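## Task

From the seven-coaster stack, slide only the upper five coasters, kept together as one neatly aligned block with no twist, toward the printed line until the block's edge closest to the line sits about directly over it. The lower two coasters must stay where they were. Finish by releasing the block.

## Robot and tools

ROBOT. Two arms with five-finger hands. left_arm carries a left hand and sits on the +y side; right_arm carries a right hand. Calibrated bases in the scene frame: left_arm at (-0.022, +0.318, 0) m, right_arm at (-0.010, -0.329, 0) m, both nearly unrotated. A camera stand stands behind the arms. Objects may occasionally get a brief outside nudge.

FRAMES. Scene frame: origin at table-top height between the nominal bases, +z up, +x out over the table. Table and cam_high use it. Each arm reports its hand pose (end_effector_position in metres, end_effector_quat_wxyz) in its own base frame. Offsets you send are along the current Hand target's own axes.

HAND POINT. A point fixed to the palm, 0.05 m in front of it and 0.15 m from the wrist mount along the fingers. Its +z runs along straight fingers, +y out of the palm. For the right hand +x points away from the thumb; for the left hand +x points toward the thumb. Straight fingertips extend 0.06 to 0.07 m past the point along +z and lie 0.06 m toward -y. A wrist bracket on the little-finger side can strike things.

execute_actions(actions, cameras). actions is a list of actions; each action is a table of up to 15 rows, one per 1/30 s step; if shorter, its last row repeats to fill 15 steps. Every row is one flat list of 28 numbers in [-1, 1] covering both arms: left_arm dx, dy, dz, rx, ry, rz, then little, ring, middle, index, thumb_bend, thumb_turn, force_limit, speed; then the same 14 for right_arm. The six pose numbers are an offset, not a pose: measured from that arm's Hand target as it was when the action began (each row counts from that same start, not from the row before), along the Hand target's axes; 1.0 equals 0.6 m or 180 degrees, and rx, ry, rz form a single rotation vector. Six zeros re-request the current Hand target. Hand numbers are absolute targets: fingers +1 straight, -1 curled; thumb_bend +1 straight, -1 fully bent; thumb_turn +1 beside the palm, -1 opposite the fingers. force_limit maps -1..+1 to about 0..10 N (thumb motors up to 15 N); speed rises linearly from near zero at -1 to full at +0.48 and above (full travel about 0.49 s). For a soft grip close with speed -0.94 or less. To keep a hand unchanged, resend its last executed eight numbers; if none were sent yet, use hand_measured plus hand_force_limit and hand_speed. cameras: names, ["all"], or []; images come automatically only with an empty actions list.

move(target, speed, blend, blocking, cameras). target is one 28-number row or up to 15 such rows, same layout; every row's pose part is an offset from the Hand targets at the move's start, not from the previous row. speed is path top speed in m/s (0.002 to 4.3, default 0.25; rotation up to twice that in rad/s), one value or one per row. blend (m) rounds corners between rows; 0 stops at each. The whole list must fit in 10 s. blocking=false returns early while the motion continues. The result adds a move: line: done, off_target, moving, held or fault, plus limits=paced (pose clipped) or limits=held (steps withheld). Paths ignore obstacles and the other arm; faster motion strays more and strikes harder. Avoid paths passing near an arm's own base.

wait(seconds 0 to 10) lets the scene run. stop brakes a running move. zoom_image(camera, region [x0, y0, x1, y1] pixels, at most 504 each way) enlarges part of cam_high, cam_left_wrist or cam_right_wrist's newest image. show_instructions shows reference images. finished_scene(scene) ends the current scene irreversibly.

RESULTS. Per arm: hand pose, Hand target (the last commanded, clipped pose that next offsets start from), joint positions, velocities (may say within noise) and torques (include arm weight; noisy). Per hand, six values in motor order: hand_measured, hand_stopped_by (moving, target, force, stalled, fault), hand_load_n (positive means pushed open; near 0 after a lost grip). Action calls also list some step positions. MOTOR HOT warns of heat; OVER-TEMPERATURE FAULT means that arm went limp for 30 to 60 s.

BEHAVIOUR. Arms typically rest 1 to 3 cm (up to 5 cm) short of the command, usually low; send the remaining gap as a new offset. Orientation commands are clipped to 40 degrees from the measured one per step. Small turns can shift the hand point noticeably. To stop pressing on something, command the target back beyond the hand point. Finger motors start only when their target changes by 0.002 or more and lock when done.

AVOID. Knocking coasters off the table, dropping or releasing moving items, fast impacts, hard shoves on fixed or heavy things, overloading fingers, arms touching or squeezing each other, and long stretched or unreachable holds that overheat motors.

Each tool is called in YAML: its name, and indented under it one key for each argument.

Reference images:

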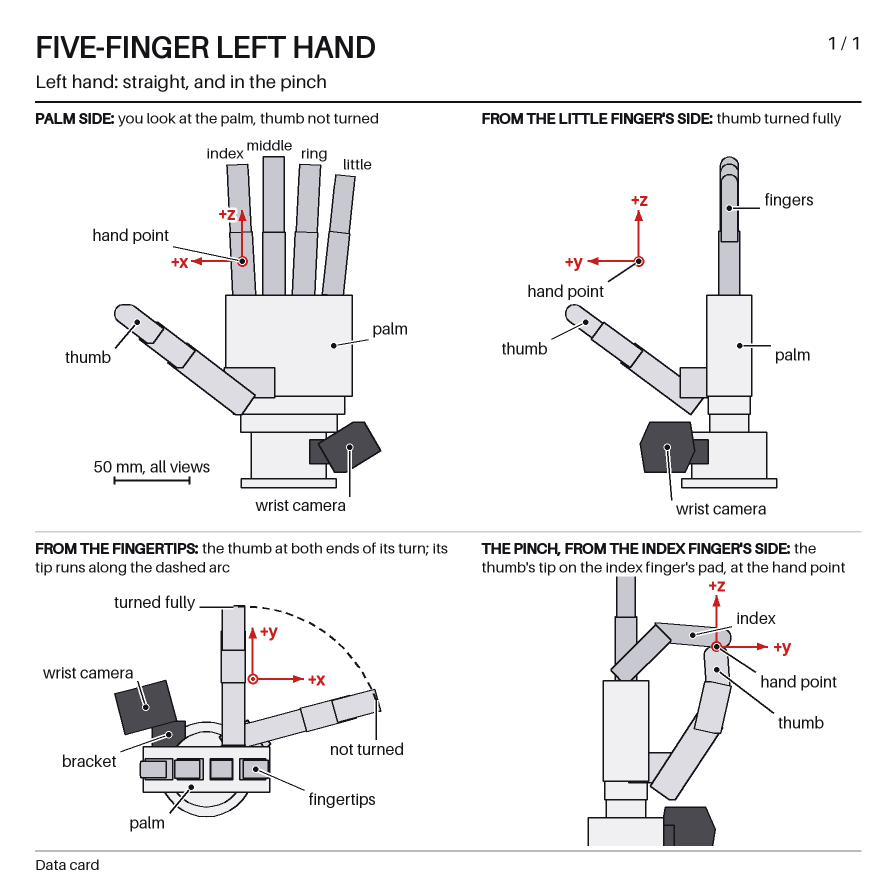

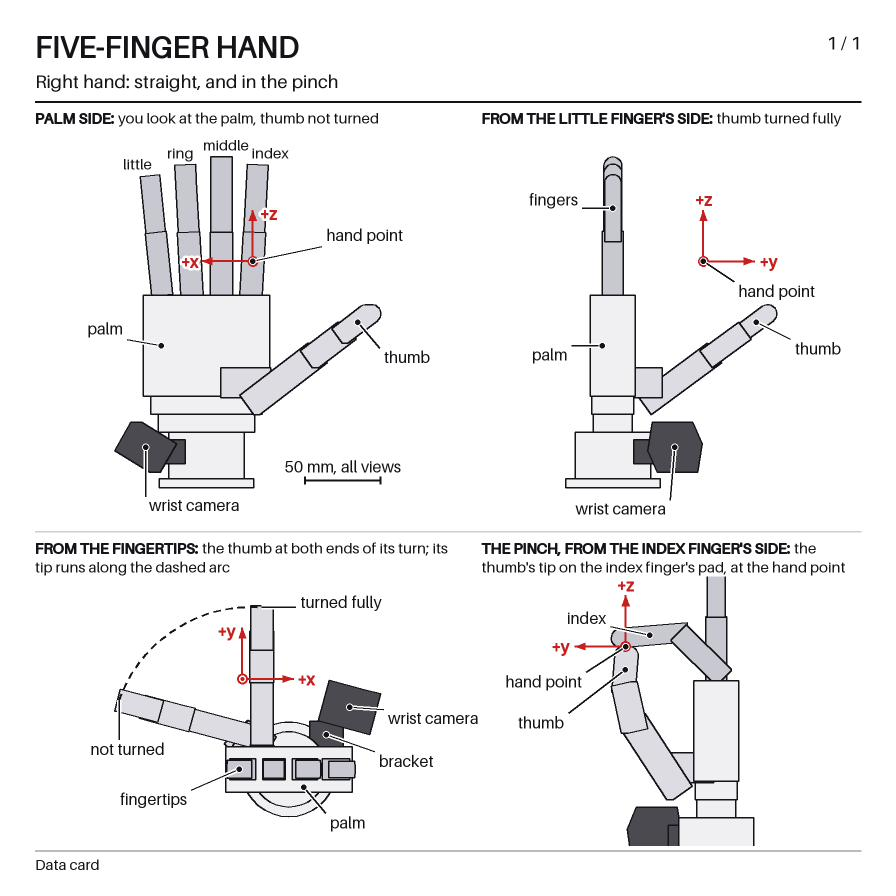

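## Session

execute_actions:
  actions: []
  cameras: ["all"]

zoom_image:
  camera: "cam_high"
  region: [380, 200, 560, 380]

Scene clock: 0.00 s.
left_arm: end_effector_position=(+0.5891, -0.0911, +0.1563) hand_measured=(+1.000, +1.000, +1.000, +1.000, +1.000, +1.000) hand_load_n=(-0.5, +0.0, +0.0, +0.0, +0.0, +0.0) hand_stopped_by=(target, target, target, target, target, target) hand_force_limit=0.00 hand_speed=-0.80 end_effector_quat_wxyz=(+0.175, -0.113, +0.956, +0.207) | right_arm: end_effector_position=(+0.0387, +0.3541, +0.2280) hand_measured=(+1.000, +1.000, +1.000, +1.000, +1.000, +1.000) hand_load_n=(+0.0, +0.0, +0.0, +0.0, +0.0, +0.0) hand_stopped_by=(target, target, target, target, target, target) hand_force_limit=0.00 hand_speed=-0.80 end_effector_quat_wxyz=(-0.627, +0.763, -0.151, +0.033)
Joint positions: left_arm=[-0.369 1.98 1.809 -1.27 -0.534 1.001] | right_arm=[1.385 0.499 0.413 -0.127 0.061 0.155]
Joint velocities: within noise
Joint torques (N m): no reading
Heat: left arm: hottest elbow 27 °C; right arm: hottest wrist pitch 26 °C.
Hand target: left_arm +0.5953, -0.0936, +0.1611; +0.183, -0.116, +0.955, +0.202 | right_arm +0.0394, +0.3574, +0.2431; -0.637, +0.755, -0.150, +0.033
camera_calibration:
cam_left_wrist: T_world_to_cam=[[0.0410491, -0.87582, -0.48089, -0.0241286], [-0.972804, -0.144843, 0.180755, 0.534731], [-0.227962, 0.460392, -0.857947, 0.431356], [0, 0, 0, 1]] pos_world=[0.619512, -0.142273, 0.261822]
cam_right_wrist: T_world_to_cam=[[0.0708835, -0.208239, -0.975506, 0.293136], [-0.966001, -0.258098, -0.0150974, 0.137692], [-0.248632, 0.94341, -0.219454, -0.160721], [0, 0, 0, 1]] pos_world=[0.0722715, 0.248206, 0.252763]

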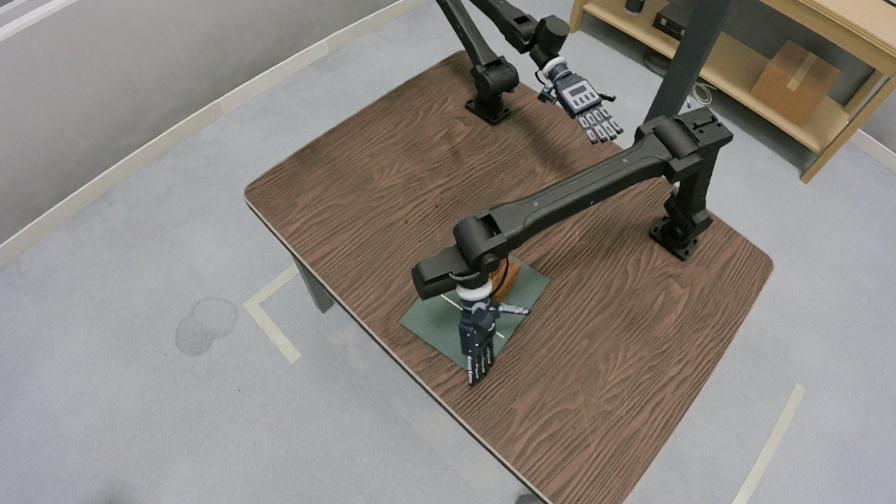

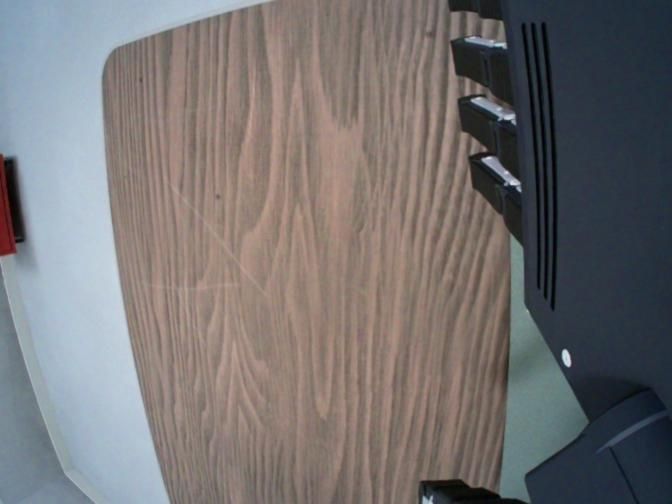

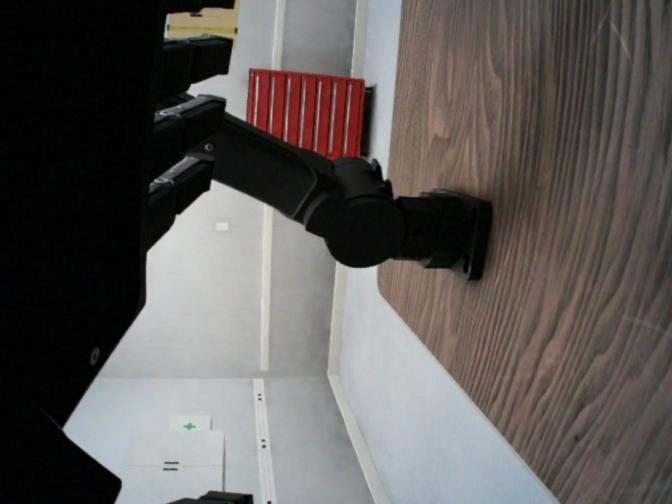

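Scaled by 2.800 from the camera's 896x504 image, which has a finer 1280x720 frame.

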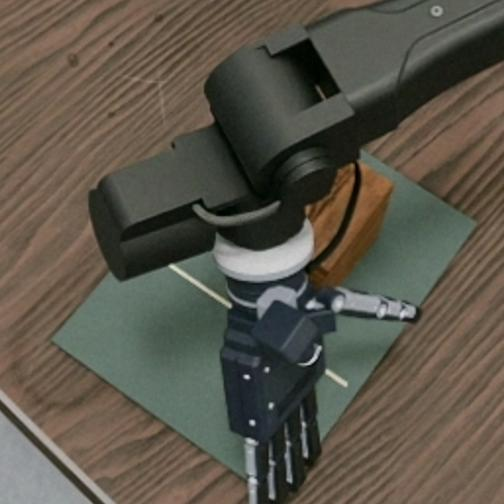

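move:
  target:
    - [-0.0859,0.0744,-0.1844,0,0,0,1,1,1,1,1,-1,0,0,0.1602,-0.0467,0.1472,0,0,0,1,1,1,1,1,1,0,0]
    - [-0.0859,0.0744,-0.1844,0,0,0,-1,1,-1,1,1,-1,0,0,0.4480,0.0123,0.0928,0.0388,0.0341,-0.0203,1,1,1,1,1,1,0,0]
  cameras: ["all"]

zoom_image:
  camera: "cam_high"
  region: [380, 200, 560, 380]

Scene clock: 53.00 s.
left_arm: end_effector_position=(+0.5882, -0.0907, +0.2816) hand_measured=(-1.000, +1.000, -1.000, +1.000, +1.000, -1.000) hand_load_n=(+0.0, +0.0, +0.0, +0.0, +0.0, +0.0) hand_stopped_by=(target, target, target, target, target, target) hand_force_limit=0.00 hand_speed=0.00 end_effector_quat_wxyz=(+0.174, -0.113, +0.956, +0.207) | right_arm: end_effector_position=(+0.3041, +0.3383, +0.1929) hand_measured=(+1.000, +1.000, +1.000, +1.000, +1.000, +1.000) hand_load_n=(+0.0, +0.0, +0.0, +0.0, +0.0, +0.0) hand_stopped_by=(target, target, target, target, target, target) hand_force_limit=0.00 hand_speed=0.00 end_effector_quat_wxyz=(+0.672, -0.717, +0.155, -0.102)
Joint positions: left_arm=[-0.369 1.977 2.133 -1.6 -0.535 1.001] | right_arm=[0.508 1.151 0.501 0.552 -0.696 -0.001]
Joint torques (N m): left_arm=[0.5 -16.32 13.59 0.2 -0.45 0.11] | right_arm=[-0.21 -5.13 7.19 3.38 -0.09 -0.12]
Heat: left arm: hottest elbow 33 °C; right arm: hottest elbow 33 °C.
Hand target: left_arm +0.5954, -0.0936, +0.2911; +0.183, -0.116, +0.955, +0.202 | right_arm +0.3076, +0.3372, +0.1876; +0.671, -0.717, +0.157, -0.103
Off the commanded pose: left_arm 0.012 m, 1 deg | right_arm 0.006 m, 0 deg.
move: off_target (left_arm); target 2's new numbers were sent with left_arm's hand 0.012 m and 1 deg from that target
camera_calibration:
cam_left_wrist: T_world_to_cam=[[0.0395743, -0.875087, -0.482345, 0.0378037], [-0.972233, -0.145147, 0.183563, 0.510092], [-0.230645, 0.461687, -0.856533, 0.539757], [0, 0, 0, 1]] pos_world=[0.618924, -0.142079, 0.38692]
cam_right_wrist: T_world_to_cam=[[0.168122, -0.115669, -0.978956, 0.176504], [-0.97756, -0.147439, -0.150462, 0.381597], [-0.126933, 0.982284, -0.137861, -0.153475], [0, 0, 0, 1]] pos_world=[0.323878, 0.227435, 0.209047]

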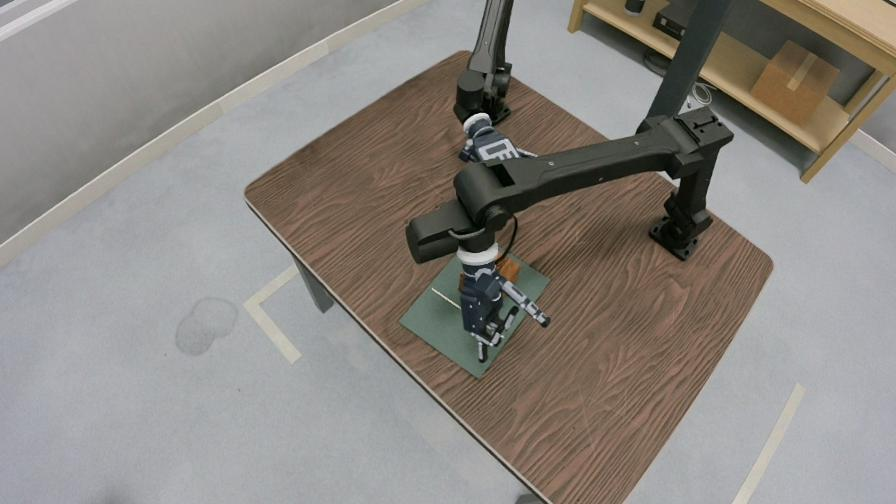

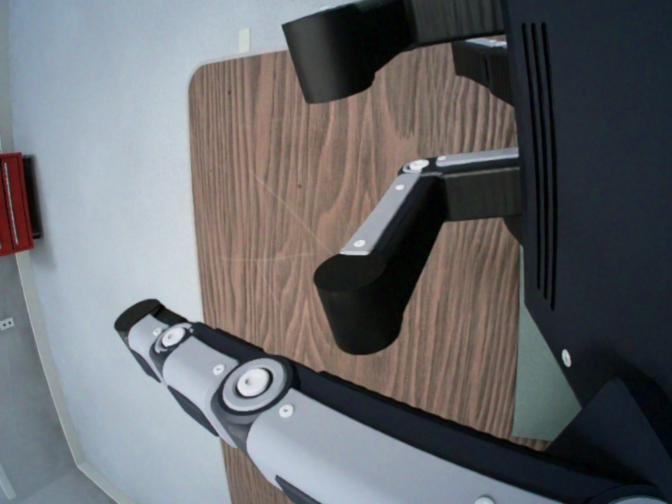

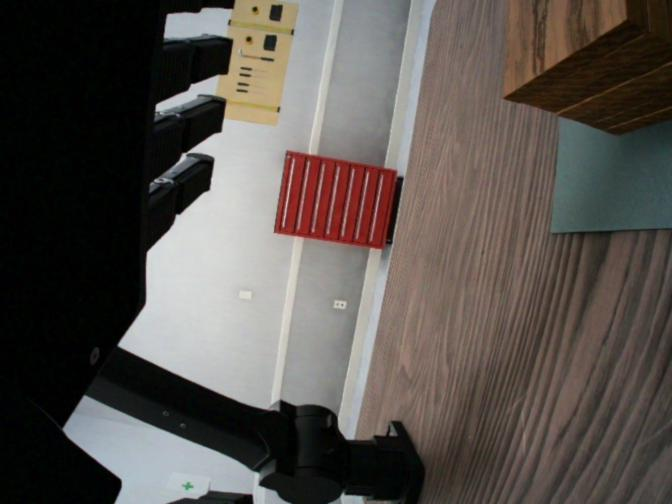

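Scaled by 2.800 from the camera's 896x504 image, which has a finer 1280x720 frame.

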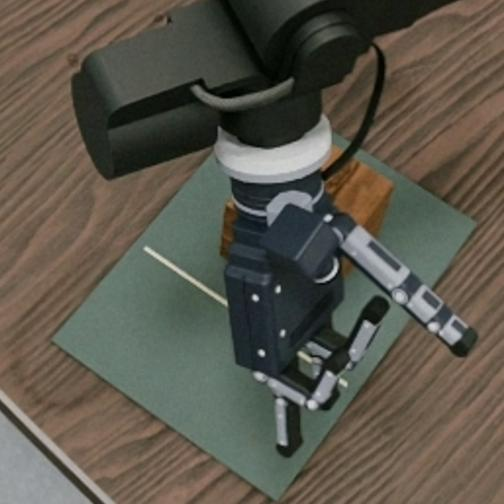

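move:
  target:
    - [0,0,0,0,0,0,-1,1,-1,1,1,-1,0,0,0.3285,0.0680,-0.1173,0.0245,-0.0113,-0.0205,1,1,1,1,1,1,0,0]
    - [0.3183,-0.1320,-0.0670,0.0443,0.0863,-0.2365,-1,1,-1,1,1,-1,0,0,0.3285,0.0680,-0.1173,0.0245,-0.0113,-0.0205,1,1,1,1,1,1,0,0]
    - [0.5513,-0.2503,-0.1403,0.0391,0.1518,-0.4728,-1,1,-1,1,1,-1,0,0,0.3285,0.0680,-0.1173,0.0245,-0.0113,-0.0205,1,1,1,1,1,1,0,0]
  cameras: ["all"]

zoom_image:
  camera: "cam_high"
  region: [380, 200, 560, 380]

Scene clock: 128.57 s.
left_arm: end_effector_position=(+0.3142, -0.3086, +0.1726) hand_measured=(-1.000, +1.000, -1.000, +1.000, +1.000, -1.000) hand_load_n=(+0.0, +0.0, +0.0, +0.0, +0.0, +0.0) hand_stopped_by=(target, target, target, target, target, target) hand_force_limit=0.00 hand_speed=0.00 end_effector_quat_wxyz=(-0.065, +0.753, -0.654, +0.040) | right_arm: end_effector_position=(+0.4480, +0.1981, +0.1370) hand_measured=(+1.000, +1.000, +1.000, +1.000, +1.000, +1.000) hand_load_n=(+0.0, +0.0, +0.0, +0.0, +0.0, +0.0) hand_stopped_by=(target, target, target, target, target, target) hand_force_limit=0.00 hand_speed=0.00 end_effector_quat_wxyz=(+0.695, -0.699, +0.125, -0.112)
Joint positions: left_arm=[-0.685 1.486 1.314 -1.314 -0.128 -0.82] | right_arm=[0.013 1.623 0.7 0.898 -1.221 -0.007]
Joint torques (N m): left_arm=[0.09 -11.28 9.03 1.11 -0.11 0.02] | right_arm=[0.26 -10.75 8.18 2.89 -0.06 -0.03]
Heat: left arm: hottest elbow 35 °C; right arm: hottest elbow 31 °C.
Hand target: left_arm +0.3144, -0.3123, +0.1800; -0.066, +0.755, -0.650, +0.056 | right_arm +0.4620, +0.1981, +0.1400; +0.698, -0.697, +0.118, -0.118
Off the commanded pose: left_arm 0.008 m, 2 deg | right_arm 0.014 m, 1 deg.
move: off_target (right_arm)
camera_calibration:
cam_left_wrist: T_world_to_cam=[[0.985842, -0.136953, 0.0967447, -0.364124], [-0.165727, -0.883588, 0.437957, -0.293094], [0.0255029, -0.447789, -0.893775, 0.129065], [0, 0, 0, 1]] pos_world=[0.307104, -0.251048, 0.278945]
cam_right_wrist: T_world_to_cam=[[0.234974, -0.0642764, -0.969874, 0.0400844], [-0.960672, -0.167264, -0.221659, 0.499315], [-0.147978, 0.983815, -0.101051, -0.00107306], [0, 0, 0, 1]] pos_world=[0.4701, 0.0871498, 0.149446]

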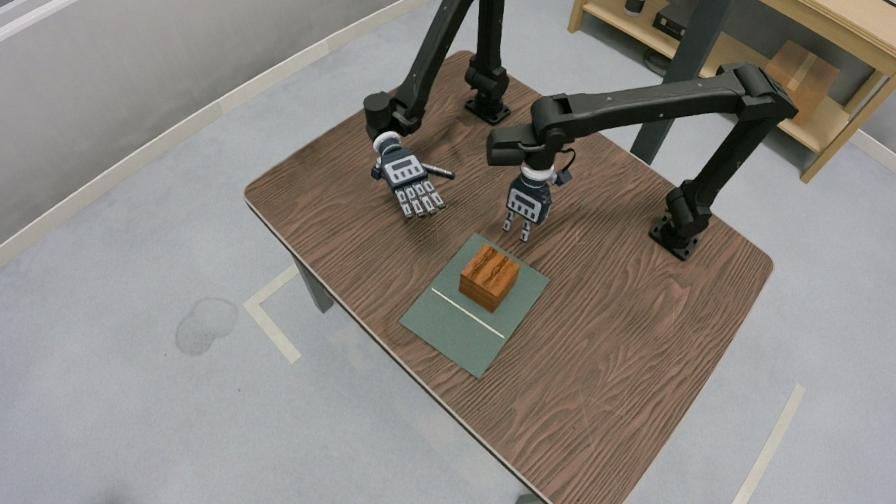

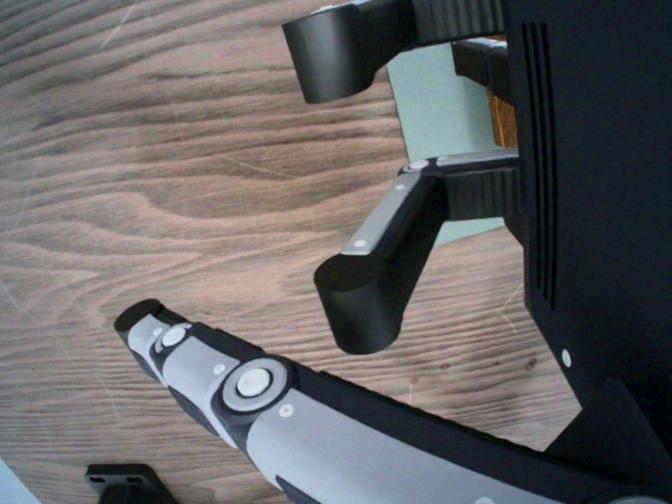

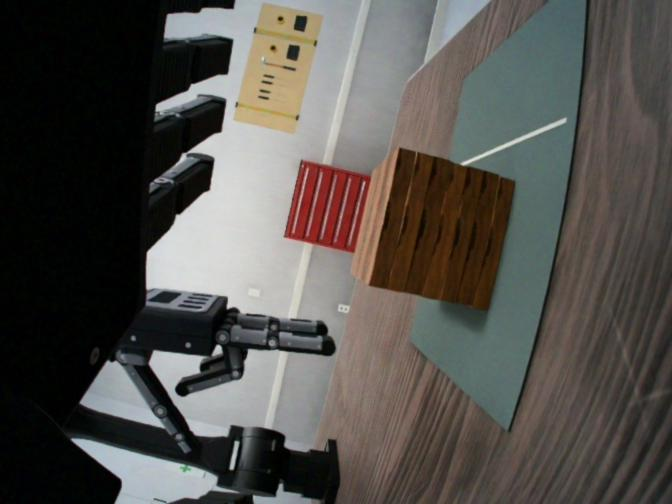

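Scaled by 2.800 from the camera's 896x504 image, which has a finer 1280x720 frame.

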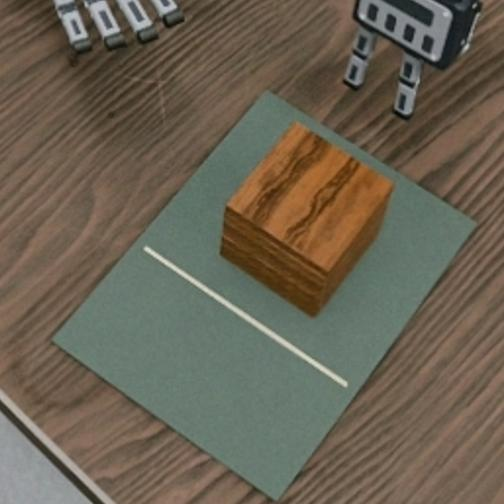

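move:
  target:
    - [0,0.0209,0.1182,0,0,0,-1,1,-1,1,1,-1,0,0,0,0.147,0,0,0,0,1,1,1,1,1,1,0,0]
    - [0,-0.0201,0.1254,0,0,0,-1,1,-1,1,1,-1,0,0,0,0.147,0,0,0,0,1,1,1,1,1,1,0,0]
  speed: 0.08
  cameras: ["cam_right_wrist","cam_high"]

zoom_image:
  camera: "cam_right_wrist"
  region: [220, 60, 450, 340]

Scene clock: 155.47 s.
left_arm: end_effector_position=(+0.3211, -0.2973, +0.1016) hand_measured=(-1.000, +1.000, -1.000, +1.000, +1.000, -1.000) hand_load_n=(+0.0, -0.5, +0.0, +0.0, +0.0, +0.0) hand_stopped_by=(target, target, target, target, target, target) hand_force_limit=0.00 hand_speed=0.00 end_effector_quat_wxyz=(-0.066, +0.757, -0.649, +0.040) | right_arm: end_effector_position=(+0.4565, +0.1982, +0.0570) hand_measured=(+1.000, +1.000, +1.000, +1.000, +1.000, +1.000) hand_load_n=(+0.0, +0.0, +0.0, +0.0, +0.0, -0.5) hand_stopped_by=(target, target, target, target, target, target) hand_force_limit=0.00 hand_speed=0.00 end_effector_quat_wxyz=(+0.696, -0.698, +0.119, -0.118)
Joint positions: left_arm=[-0.656 1.529 1.169 -1.124 -0.128 -0.803] | right_arm=[0.013 1.877 0.7 1.17 -1.221 -0.007]
Joint torques (N m): left_arm=[0.91 -8.18 12.56 1.13 0.05 0.21] | right_arm=[0.26 -12.63 5.09 2.95 -0.02 -0.04]
Heat: left arm: hottest elbow 34 °C; right arm: hottest elbow 32 °C.
Hand target: left_arm +0.3392, -0.3086, +0.1082; -0.066, +0.755, -0.650, +0.057 | right_arm +0.4620, +0.1983, +0.0517; +0.698, -0.697, +0.118, -0.118
Off the commanded pose: left_arm 0.022 m, 2 deg | right_arm 0.008 m, 0 deg.
move: off_target (left_arm)
camera_calibration:
cam_right_wrist: T_world_to_cam=[[0.252329, -0.0638666, -0.965532, -0.0477897], [-0.956539, -0.167183, -0.23892, 0.488861], [-0.146161, 0.983855, -0.103276, -0.00871344], [0, 0, 0, 1]] pos_world=[0.478399, 0.0872498, 0.0697564]
Images, in order (width x height): cam_high 896x504, cam_right_wrist 672x504.

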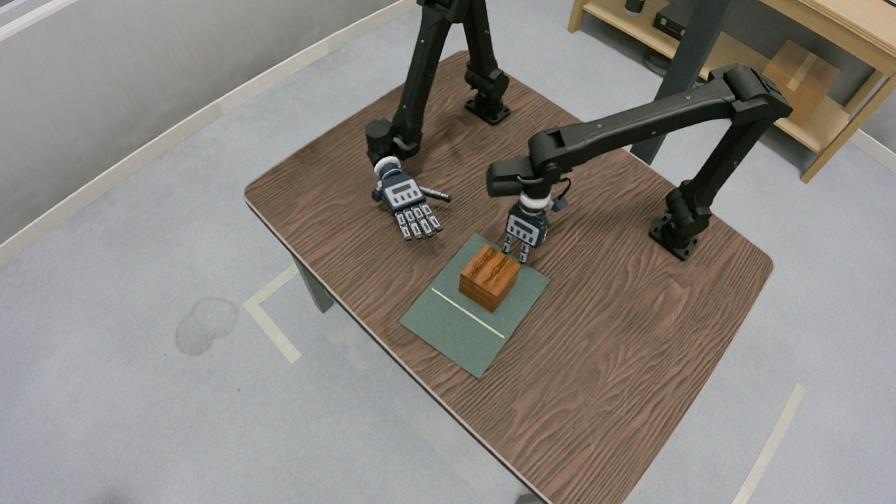

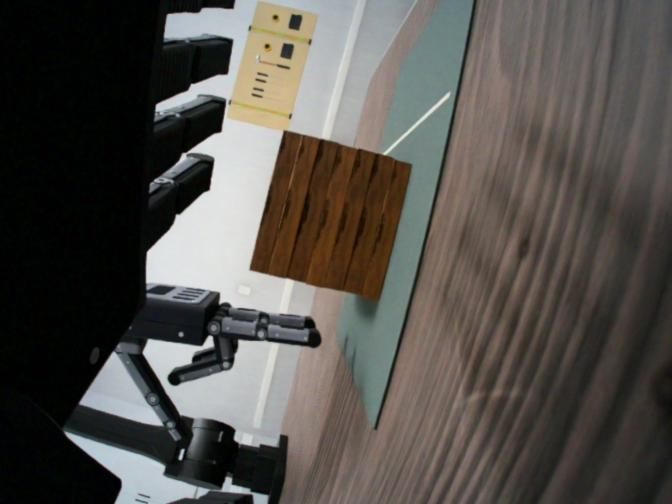

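Scaled by 1.800 from the camera's 672x504 image, which has a finer 960x720 frame.

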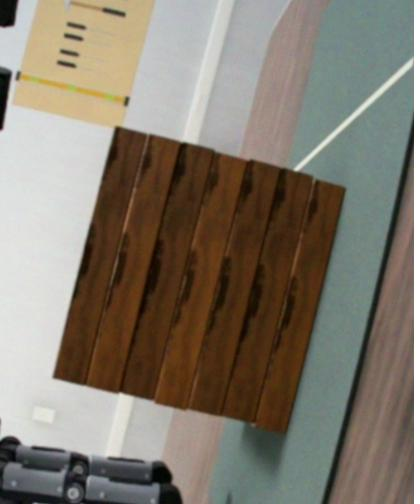

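move:
  target:
    - [0,-0.0410,0.0072,0,0,0,-1,1,-1,1,1,-1,0,0,0,0,0,0,0,0,1,1,1,1,1,1,0,0]
  speed: 0.05
  cameras: ["cam_right_wrist","cam_high"]

zoom_image:
  camera: "cam_right_wrist"
  region: [220, 110, 450, 350]

zoom_image:
  camera: "cam_high"
  region: [450, 210, 550, 310]

Scene clock: 173.90 s.
left_arm: end_effector_position=(+0.3458, -0.2955, +0.1037) hand_measured=(-1.000, +1.000, -1.000, +1.000, +1.000, -1.000) hand_load_n=(+0.5, +0.0, +0.0, +0.0, +0.0, +0.0) hand_stopped_by=(target, target, target, target, target, target) hand_force_limit=0.00 hand_speed=0.00 end_effector_quat_wxyz=(-0.066, +0.757, -0.649, +0.043) | right_arm: end_effector_position=(+0.4565, +0.1982, +0.0570) hand_measured=(+1.000, +1.000, +1.000, +1.000, +1.000, +1.000) hand_load_n=(+0.0, +0.0, +0.0, +0.0, +0.0, -0.5) hand_stopped_by=(target, target, target, target, target, target) hand_force_limit=0.00 hand_speed=0.00 end_effector_quat_wxyz=(+0.696, -0.698, +0.119, -0.118)
Joint positions: left_arm=[-0.619 1.568 1.22 -1.124 -0.123 -0.765] | right_arm=[0.013 1.877 0.7 1.17 -1.221 -0.007]
Joint torques (N m): left_arm=[1.08 -8.64 12.53 1.03 0.05 0.21] | right_arm=[0.26 -12.63 5.08 2.95 -0.02 -0.04]
Heat: left arm: hottest elbow 36 °C; right arm: hottest elbow 31 °C.
Hand target: left_arm +0.3638, -0.3048, +0.1081; -0.066, +0.755, -0.650, +0.056 | right_arm +0.4620, +0.1983, +0.0517; +0.698, -0.697, +0.118, -0.118
Off the commanded pose: left_arm 0.021 m, 2 deg | right_arm 0.008 m, 0 deg.
move: off_target (left_arm)
camera_calibration:
cam_right_wrist: T_world_to_cam=[[0.252329, -0.0638666, -0.965532, -0.0477897], [-0.956539, -0.167183, -0.23892, 0.488861], [-0.146161, 0.983855, -0.103276, -0.00871344], [0, 0, 0, 1]] pos_world=[0.478399, 0.0872498, 0.0697564]
Images, in order (width x height): cam_high 896x504, cam_right_wrist 672x504.

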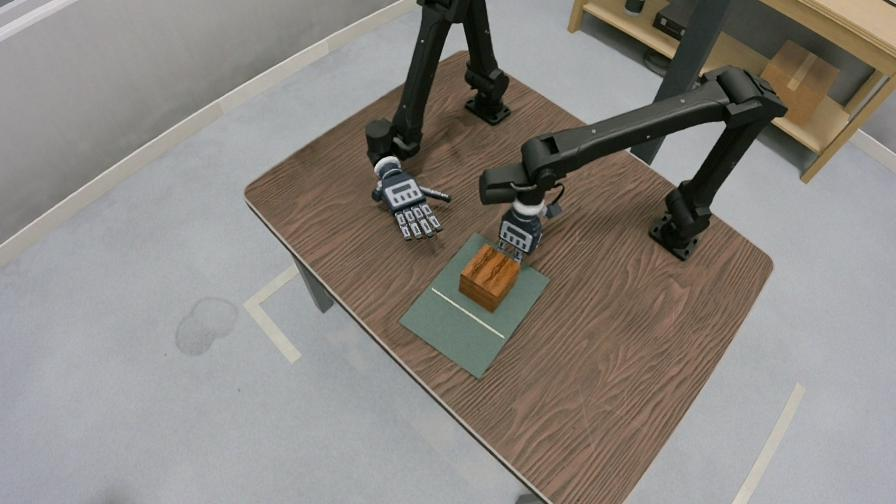

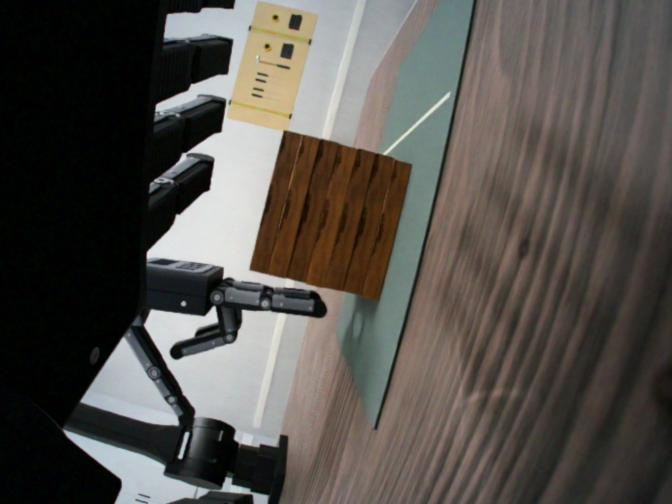

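Scaled by 2.100 from the camera's 672x504 image, which has a finer 960x720 frame.

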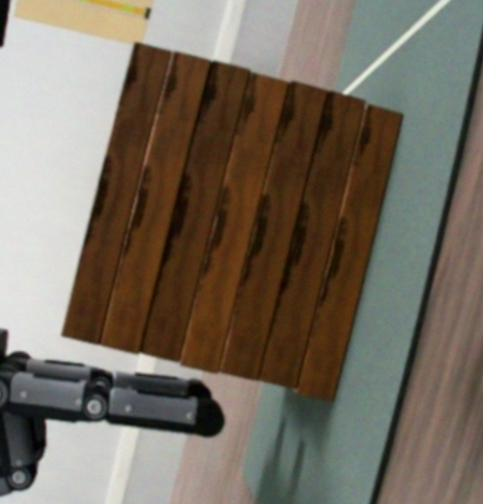

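Scaled by 5.040 from the camera's 896x504 image, which has a finer 1280x720 frame.

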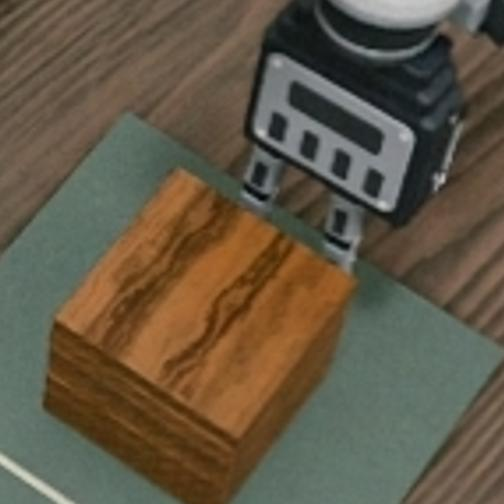

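move:
  target:
    - [0.027,-0.0082,0.0014,0,0,0,-1,1,-1,1,1,-1,0,0,0,0,0,0,0,0,1,1,1,1,1,1,0,0]
  speed: 0.05
  cameras: ["cam_right_wrist","cam_high"]

zoom_image:
  camera: "cam_right_wrist"
  region: [220, 110, 450, 350]

zoom_image:
  camera: "cam_high"
  region: [450, 210, 550, 310]

Scene clock: 204.93 s.
left_arm: end_effector_position=(+0.3588, -0.3067, +0.1041) hand_measured=(-1.000, +1.000, -1.000, +1.000, +1.000, -1.000) hand_load_n=(+0.0, -0.5, +0.0, +0.0, +0.0, +0.0) hand_stopped_by=(target, target, target, target, target, target) hand_force_limit=0.00 hand_speed=0.00 end_effector_quat_wxyz=(-0.066, +0.755, -0.650, +0.048) | right_arm: end_effector_position=(+0.4565, +0.1982, +0.0570) hand_measured=(+1.000, +1.000, +1.000, +1.000, +1.000, +1.000) hand_load_n=(+0.0, +0.5, -0.5, +0.0, +0.0, +0.0) hand_stopped_by=(target, target, target, target, target, target) hand_force_limit=0.00 hand_speed=0.00 end_effector_quat_wxyz=(+0.696, -0.698, +0.119, -0.118)
Joint positions: left_arm=[-0.622 1.605 1.265 -1.124 -0.123 -0.764] | right_arm=[0.013 1.877 0.7 1.17 -1.221 -0.007]
Joint torques (N m): left_arm=[0.03 -9.11 12.64 0.64 -0.02 0.05] | right_arm=[0.32 -12.69 5.08 2.97 -0.02 -0.03]
Heat: left arm: hottest elbow 39 °C; right arm: hottest elbow 29 °C.
Hand target: left_arm +0.3711, -0.3202, +0.1080; -0.066, +0.755, -0.650, +0.056 | right_arm +0.4620, +0.1983, +0.0517; +0.698, -0.697, +0.118, -0.118
Off the commanded pose: left_arm 0.019 m, 1 deg | right_arm 0.008 m, 0 deg.
move: off_target (left_arm)
camera_calibration:
cam_right_wrist: T_world_to_cam=[[0.252329, -0.0638666, -0.965532, -0.0477897], [-0.956539, -0.167183, -0.23892, 0.488861], [-0.146161, 0.983855, -0.103276, -0.00871344], [0, 0, 0, 1]] pos_world=[0.478399, 0.0872498, 0.0697564]
Images, in order (width x height): cam_high 896x504, cam_right_wrist 672x504.

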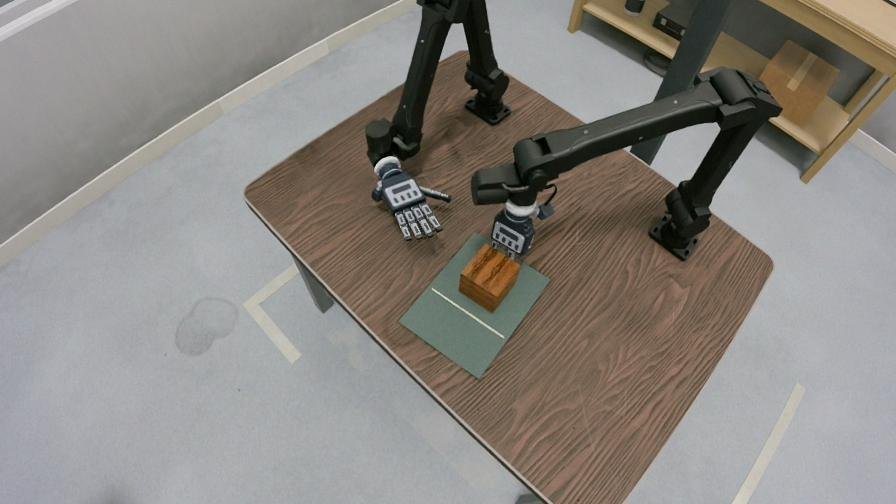

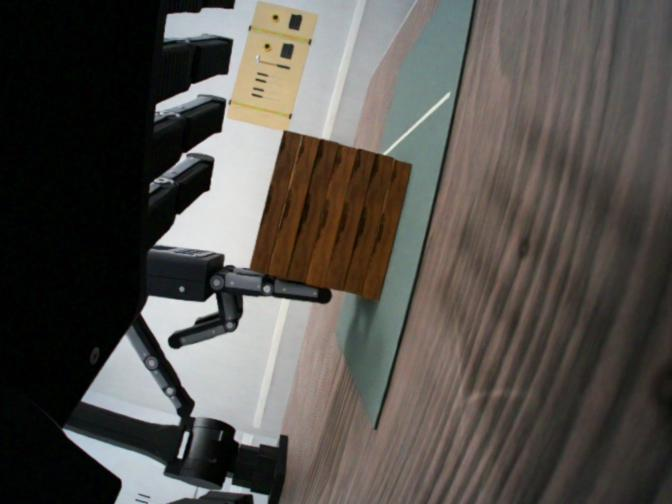

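Scaled by 2.100 from the camera's 672x504 image, which has a finer 960x720 frame.

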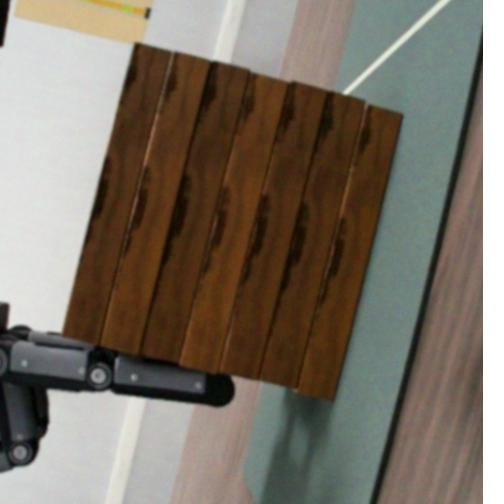

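Scaled by 5.040 from the camera's 896x504 image, which has a finer 1280x720 frame.

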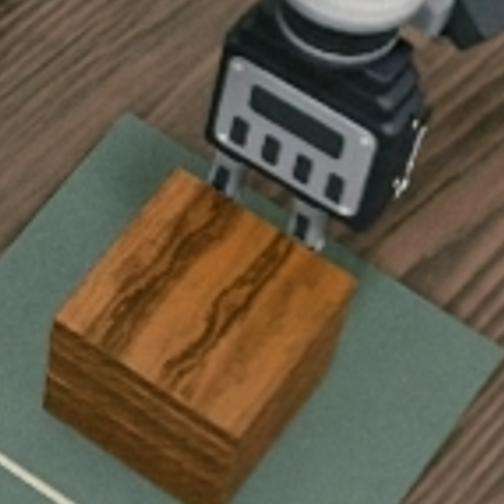

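move:
  target:
    - [-0.0083,-0.0077,0.0014,0,0,0,-1,1,-1,1,1,-1,0,0,0,0,0,0,0,0,1,1,1,1,1,1,0,0]
    - [-0.0083,-0.0241,0.0040,0,0,0,-1,1,-1,1,1,-1,0,0,0,0,0,0,0,0,1,1,1,1,1,1,0,0]
  speed: 0.04
  cameras: ["cam_right_wrist","cam_high"]

zoom_image:
  camera: "cam_right_wrist"
  region: [220, 110, 450, 350]

zoom_image:
  camera: "cam_high"
  region: [450, 210, 550, 310]

Scene clock: 225.70 s.
left_arm: end_effector_position=(+0.3664, -0.3068, +0.1038) hand_measured=(-1.000, +1.000, -1.000, +1.000, +1.000, -1.000) hand_load_n=(+0.0, -1.0, +0.0, +0.0, +0.0, +0.0) hand_stopped_by=(target, target, target, target, target, target) hand_force_limit=0.00 hand_speed=0.00 end_effector_quat_wxyz=(-0.064, +0.756, -0.650, +0.048) | right_arm: end_effector_position=(+0.4565, +0.1982, +0.0570) hand_measured=(+1.000, +1.000, +1.000, +1.000, +1.000, +1.000) hand_load_n=(+0.0, +0.0, +0.0, +0.0, +0.0, +0.0) hand_stopped_by=(target, target, target, target, target, target) hand_force_limit=0.00 hand_speed=0.00 end_effector_quat_wxyz=(+0.696, -0.698, +0.119, -0.118)
Joint positions: left_arm=[-0.612 1.62 1.283 -1.124 -0.119 -0.755] | right_arm=[0.013 1.877 0.7 1.17 -1.221 -0.007]
Joint torques (N m): left_arm=[1.26 -9.29 13.08 0.59 -0.06 0.23] | right_arm=[0.21 -12.69 5.09 2.95 -0.03 -0.04]
Heat: left arm: hottest elbow 39 °C; right arm: hottest elbow 29 °C.
Hand target: left_arm +0.3849, -0.3132, +0.1082; -0.066, +0.755, -0.650, +0.056 | right_arm +0.4620, +0.1983, +0.0517; +0.698, -0.697, +0.118, -0.118
Off the commanded pose: left_arm 0.020 m, 1 deg | right_arm 0.008 m, 0 deg.
move: off_target (left_arm)
camera_calibration:
cam_right_wrist: T_world_to_cam=[[0.252329, -0.0638666, -0.965532, -0.0477897], [-0.956539, -0.167183, -0.23892, 0.488861], [-0.146161, 0.983855, -0.103276, -0.00871344], [0, 0, 0, 1]] pos_world=[0.478399, 0.0872498, 0.0697564]
Images, in order (width x height): cam_high 896x504, cam_right_wrist 672x504.

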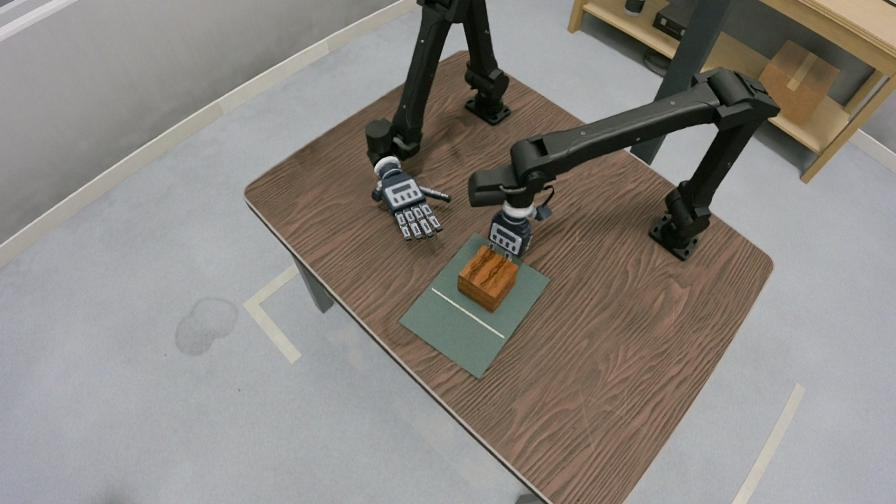

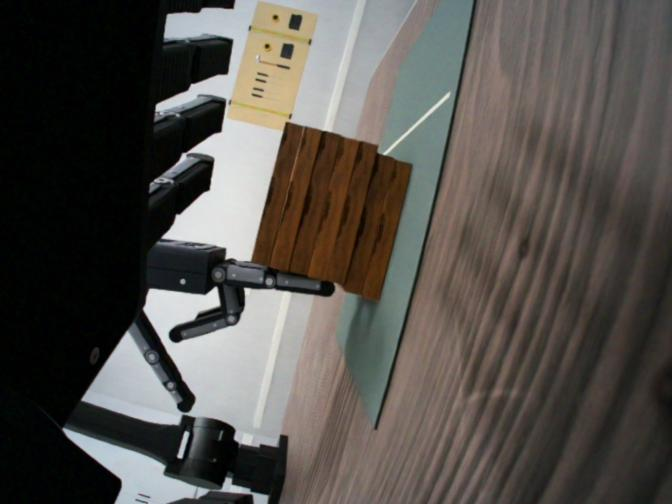

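Scaled by 2.100 from the camera's 672x504 image, which has a finer 960x720 frame.

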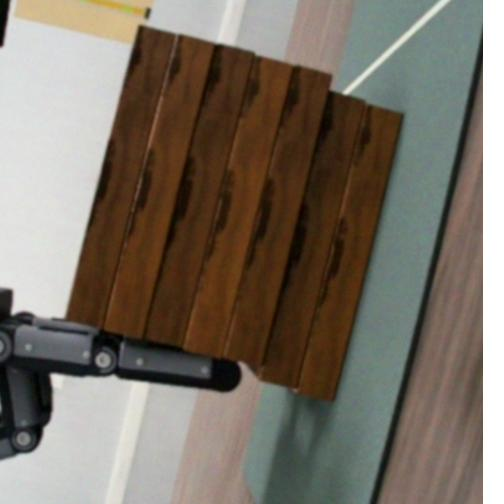

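Scaled by 5.040 from the camera's 896x504 image, which has a finer 1280x720 frame.

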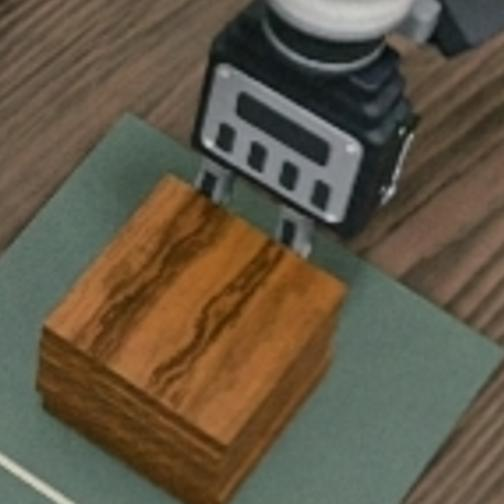

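move:
  target:
    - [0,-0.023,0.0038,0,0,0,-1,1,-1,1,1,-1,0,0,0,0,0,0,0,0,1,1,1,1,1,1,0,0]
  speed: 0.04
  cameras: ["cam_right_wrist","cam_high"]

zoom_image:
  camera: "cam_right_wrist"
  region: [220, 90, 450, 330]

zoom_image:
  camera: "cam_high"
  region: [430, 220, 530, 320]

Scene clock: 235.67 s.
left_arm: end_effector_position=(+0.3810, -0.3060, +0.1041) hand_measured=(-1.000, +1.000, -1.000, +1.000, +1.000, -1.000) hand_load_n=(+0.0, -1.5, +0.0, +0.0, +0.0, +0.0) hand_stopped_by=(target, target, target, target, target, target) hand_force_limit=0.00 hand_speed=0.00 end_effector_quat_wxyz=(-0.064, +0.756, -0.650, +0.051) | right_arm: end_effector_position=(+0.4565, +0.1982, +0.0570) hand_measured=(+1.000, +1.000, +1.000, +1.000, +1.000, +1.000) hand_load_n=(+0.0, +0.0, +0.0, +0.0, +0.0, +0.0) hand_stopped_by=(target, target, target, target, target, target) hand_force_limit=0.00 hand_speed=0.00 end_effector_quat_wxyz=(+0.696, -0.698, +0.119, -0.118)
Joint positions: left_arm=[-0.593 1.645 1.314 -1.124 -0.116 -0.736] | right_arm=[0.013 1.877 0.7 1.17 -1.221 -0.007]
Joint torques (N m): left_arm=[1.26 -9.7 13.18 0.42 -0.07 0.22] | right_arm=[0.26 -12.75 5.08 2.97 -0.02 -0.03]
Heat: left arm: hottest elbow 40 °C; right arm: hottest elbow 29 °C.
Hand target: left_arm +0.3987, -0.3111, +0.1083; -0.066, +0.755, -0.650, +0.056 | right_arm +0.4620, +0.1983, +0.0517; +0.698, -0.697, +0.118, -0.118
Off the commanded pose: left_arm 0.019 m, 1 deg | right_arm 0.008 m, 0 deg.
move: off_target (left_arm)
camera_calibration:
cam_right_wrist: T_world_to_cam=[[0.252329, -0.0638666, -0.965532, -0.0477897], [-0.956539, -0.167183, -0.23892, 0.488861], [-0.146161, 0.983855, -0.103276, -0.00871344], [0, 0, 0, 1]] pos_world=[0.478399, 0.0872498, 0.0697564]
Images, in order (width x height): cam_high 896x504, cam_right_wrist 672x504.

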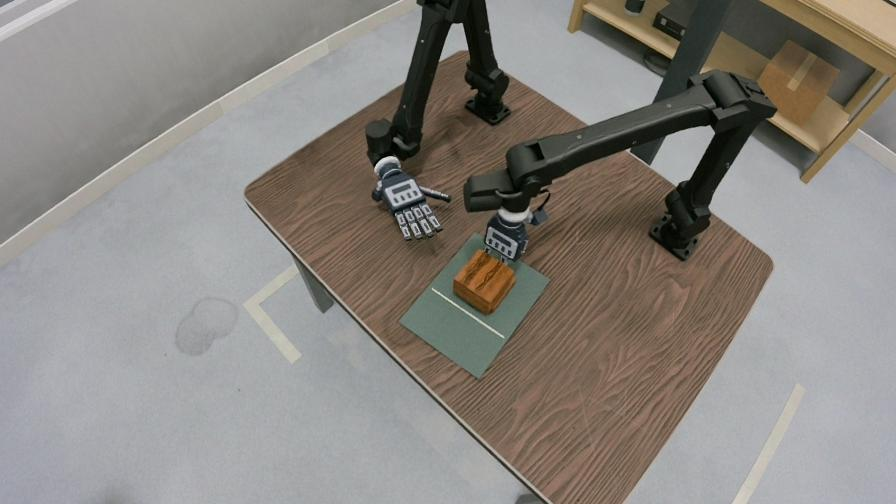

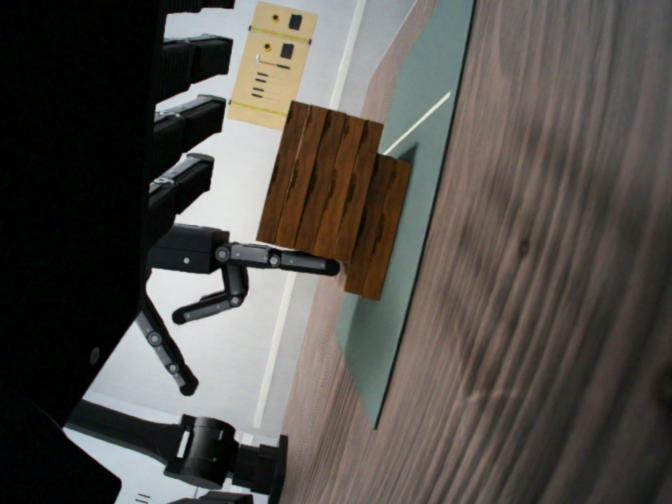

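Scaled by 2.100 from the camera's 672x504 image, which has a finer 960x720 frame.

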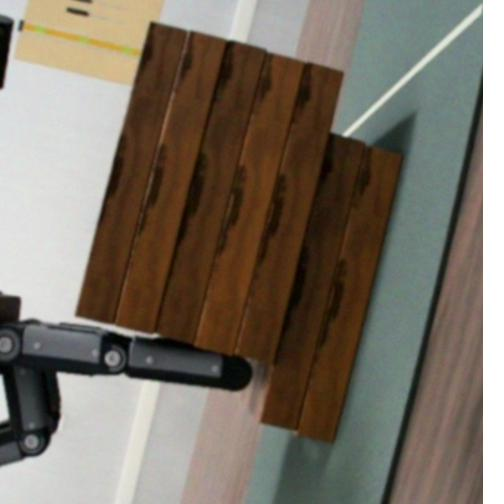

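Scaled by 5.040 from the camera's 896x504 image, which has a finer 1280x720 frame.

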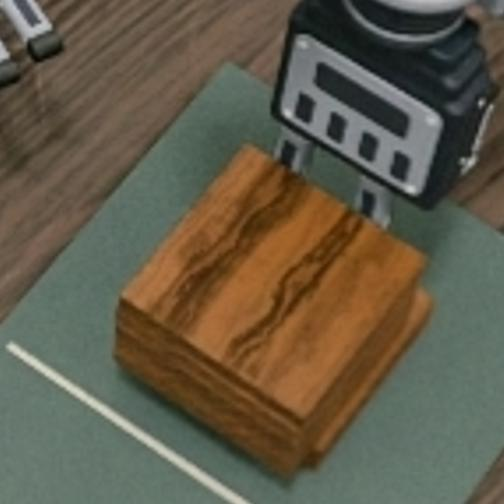

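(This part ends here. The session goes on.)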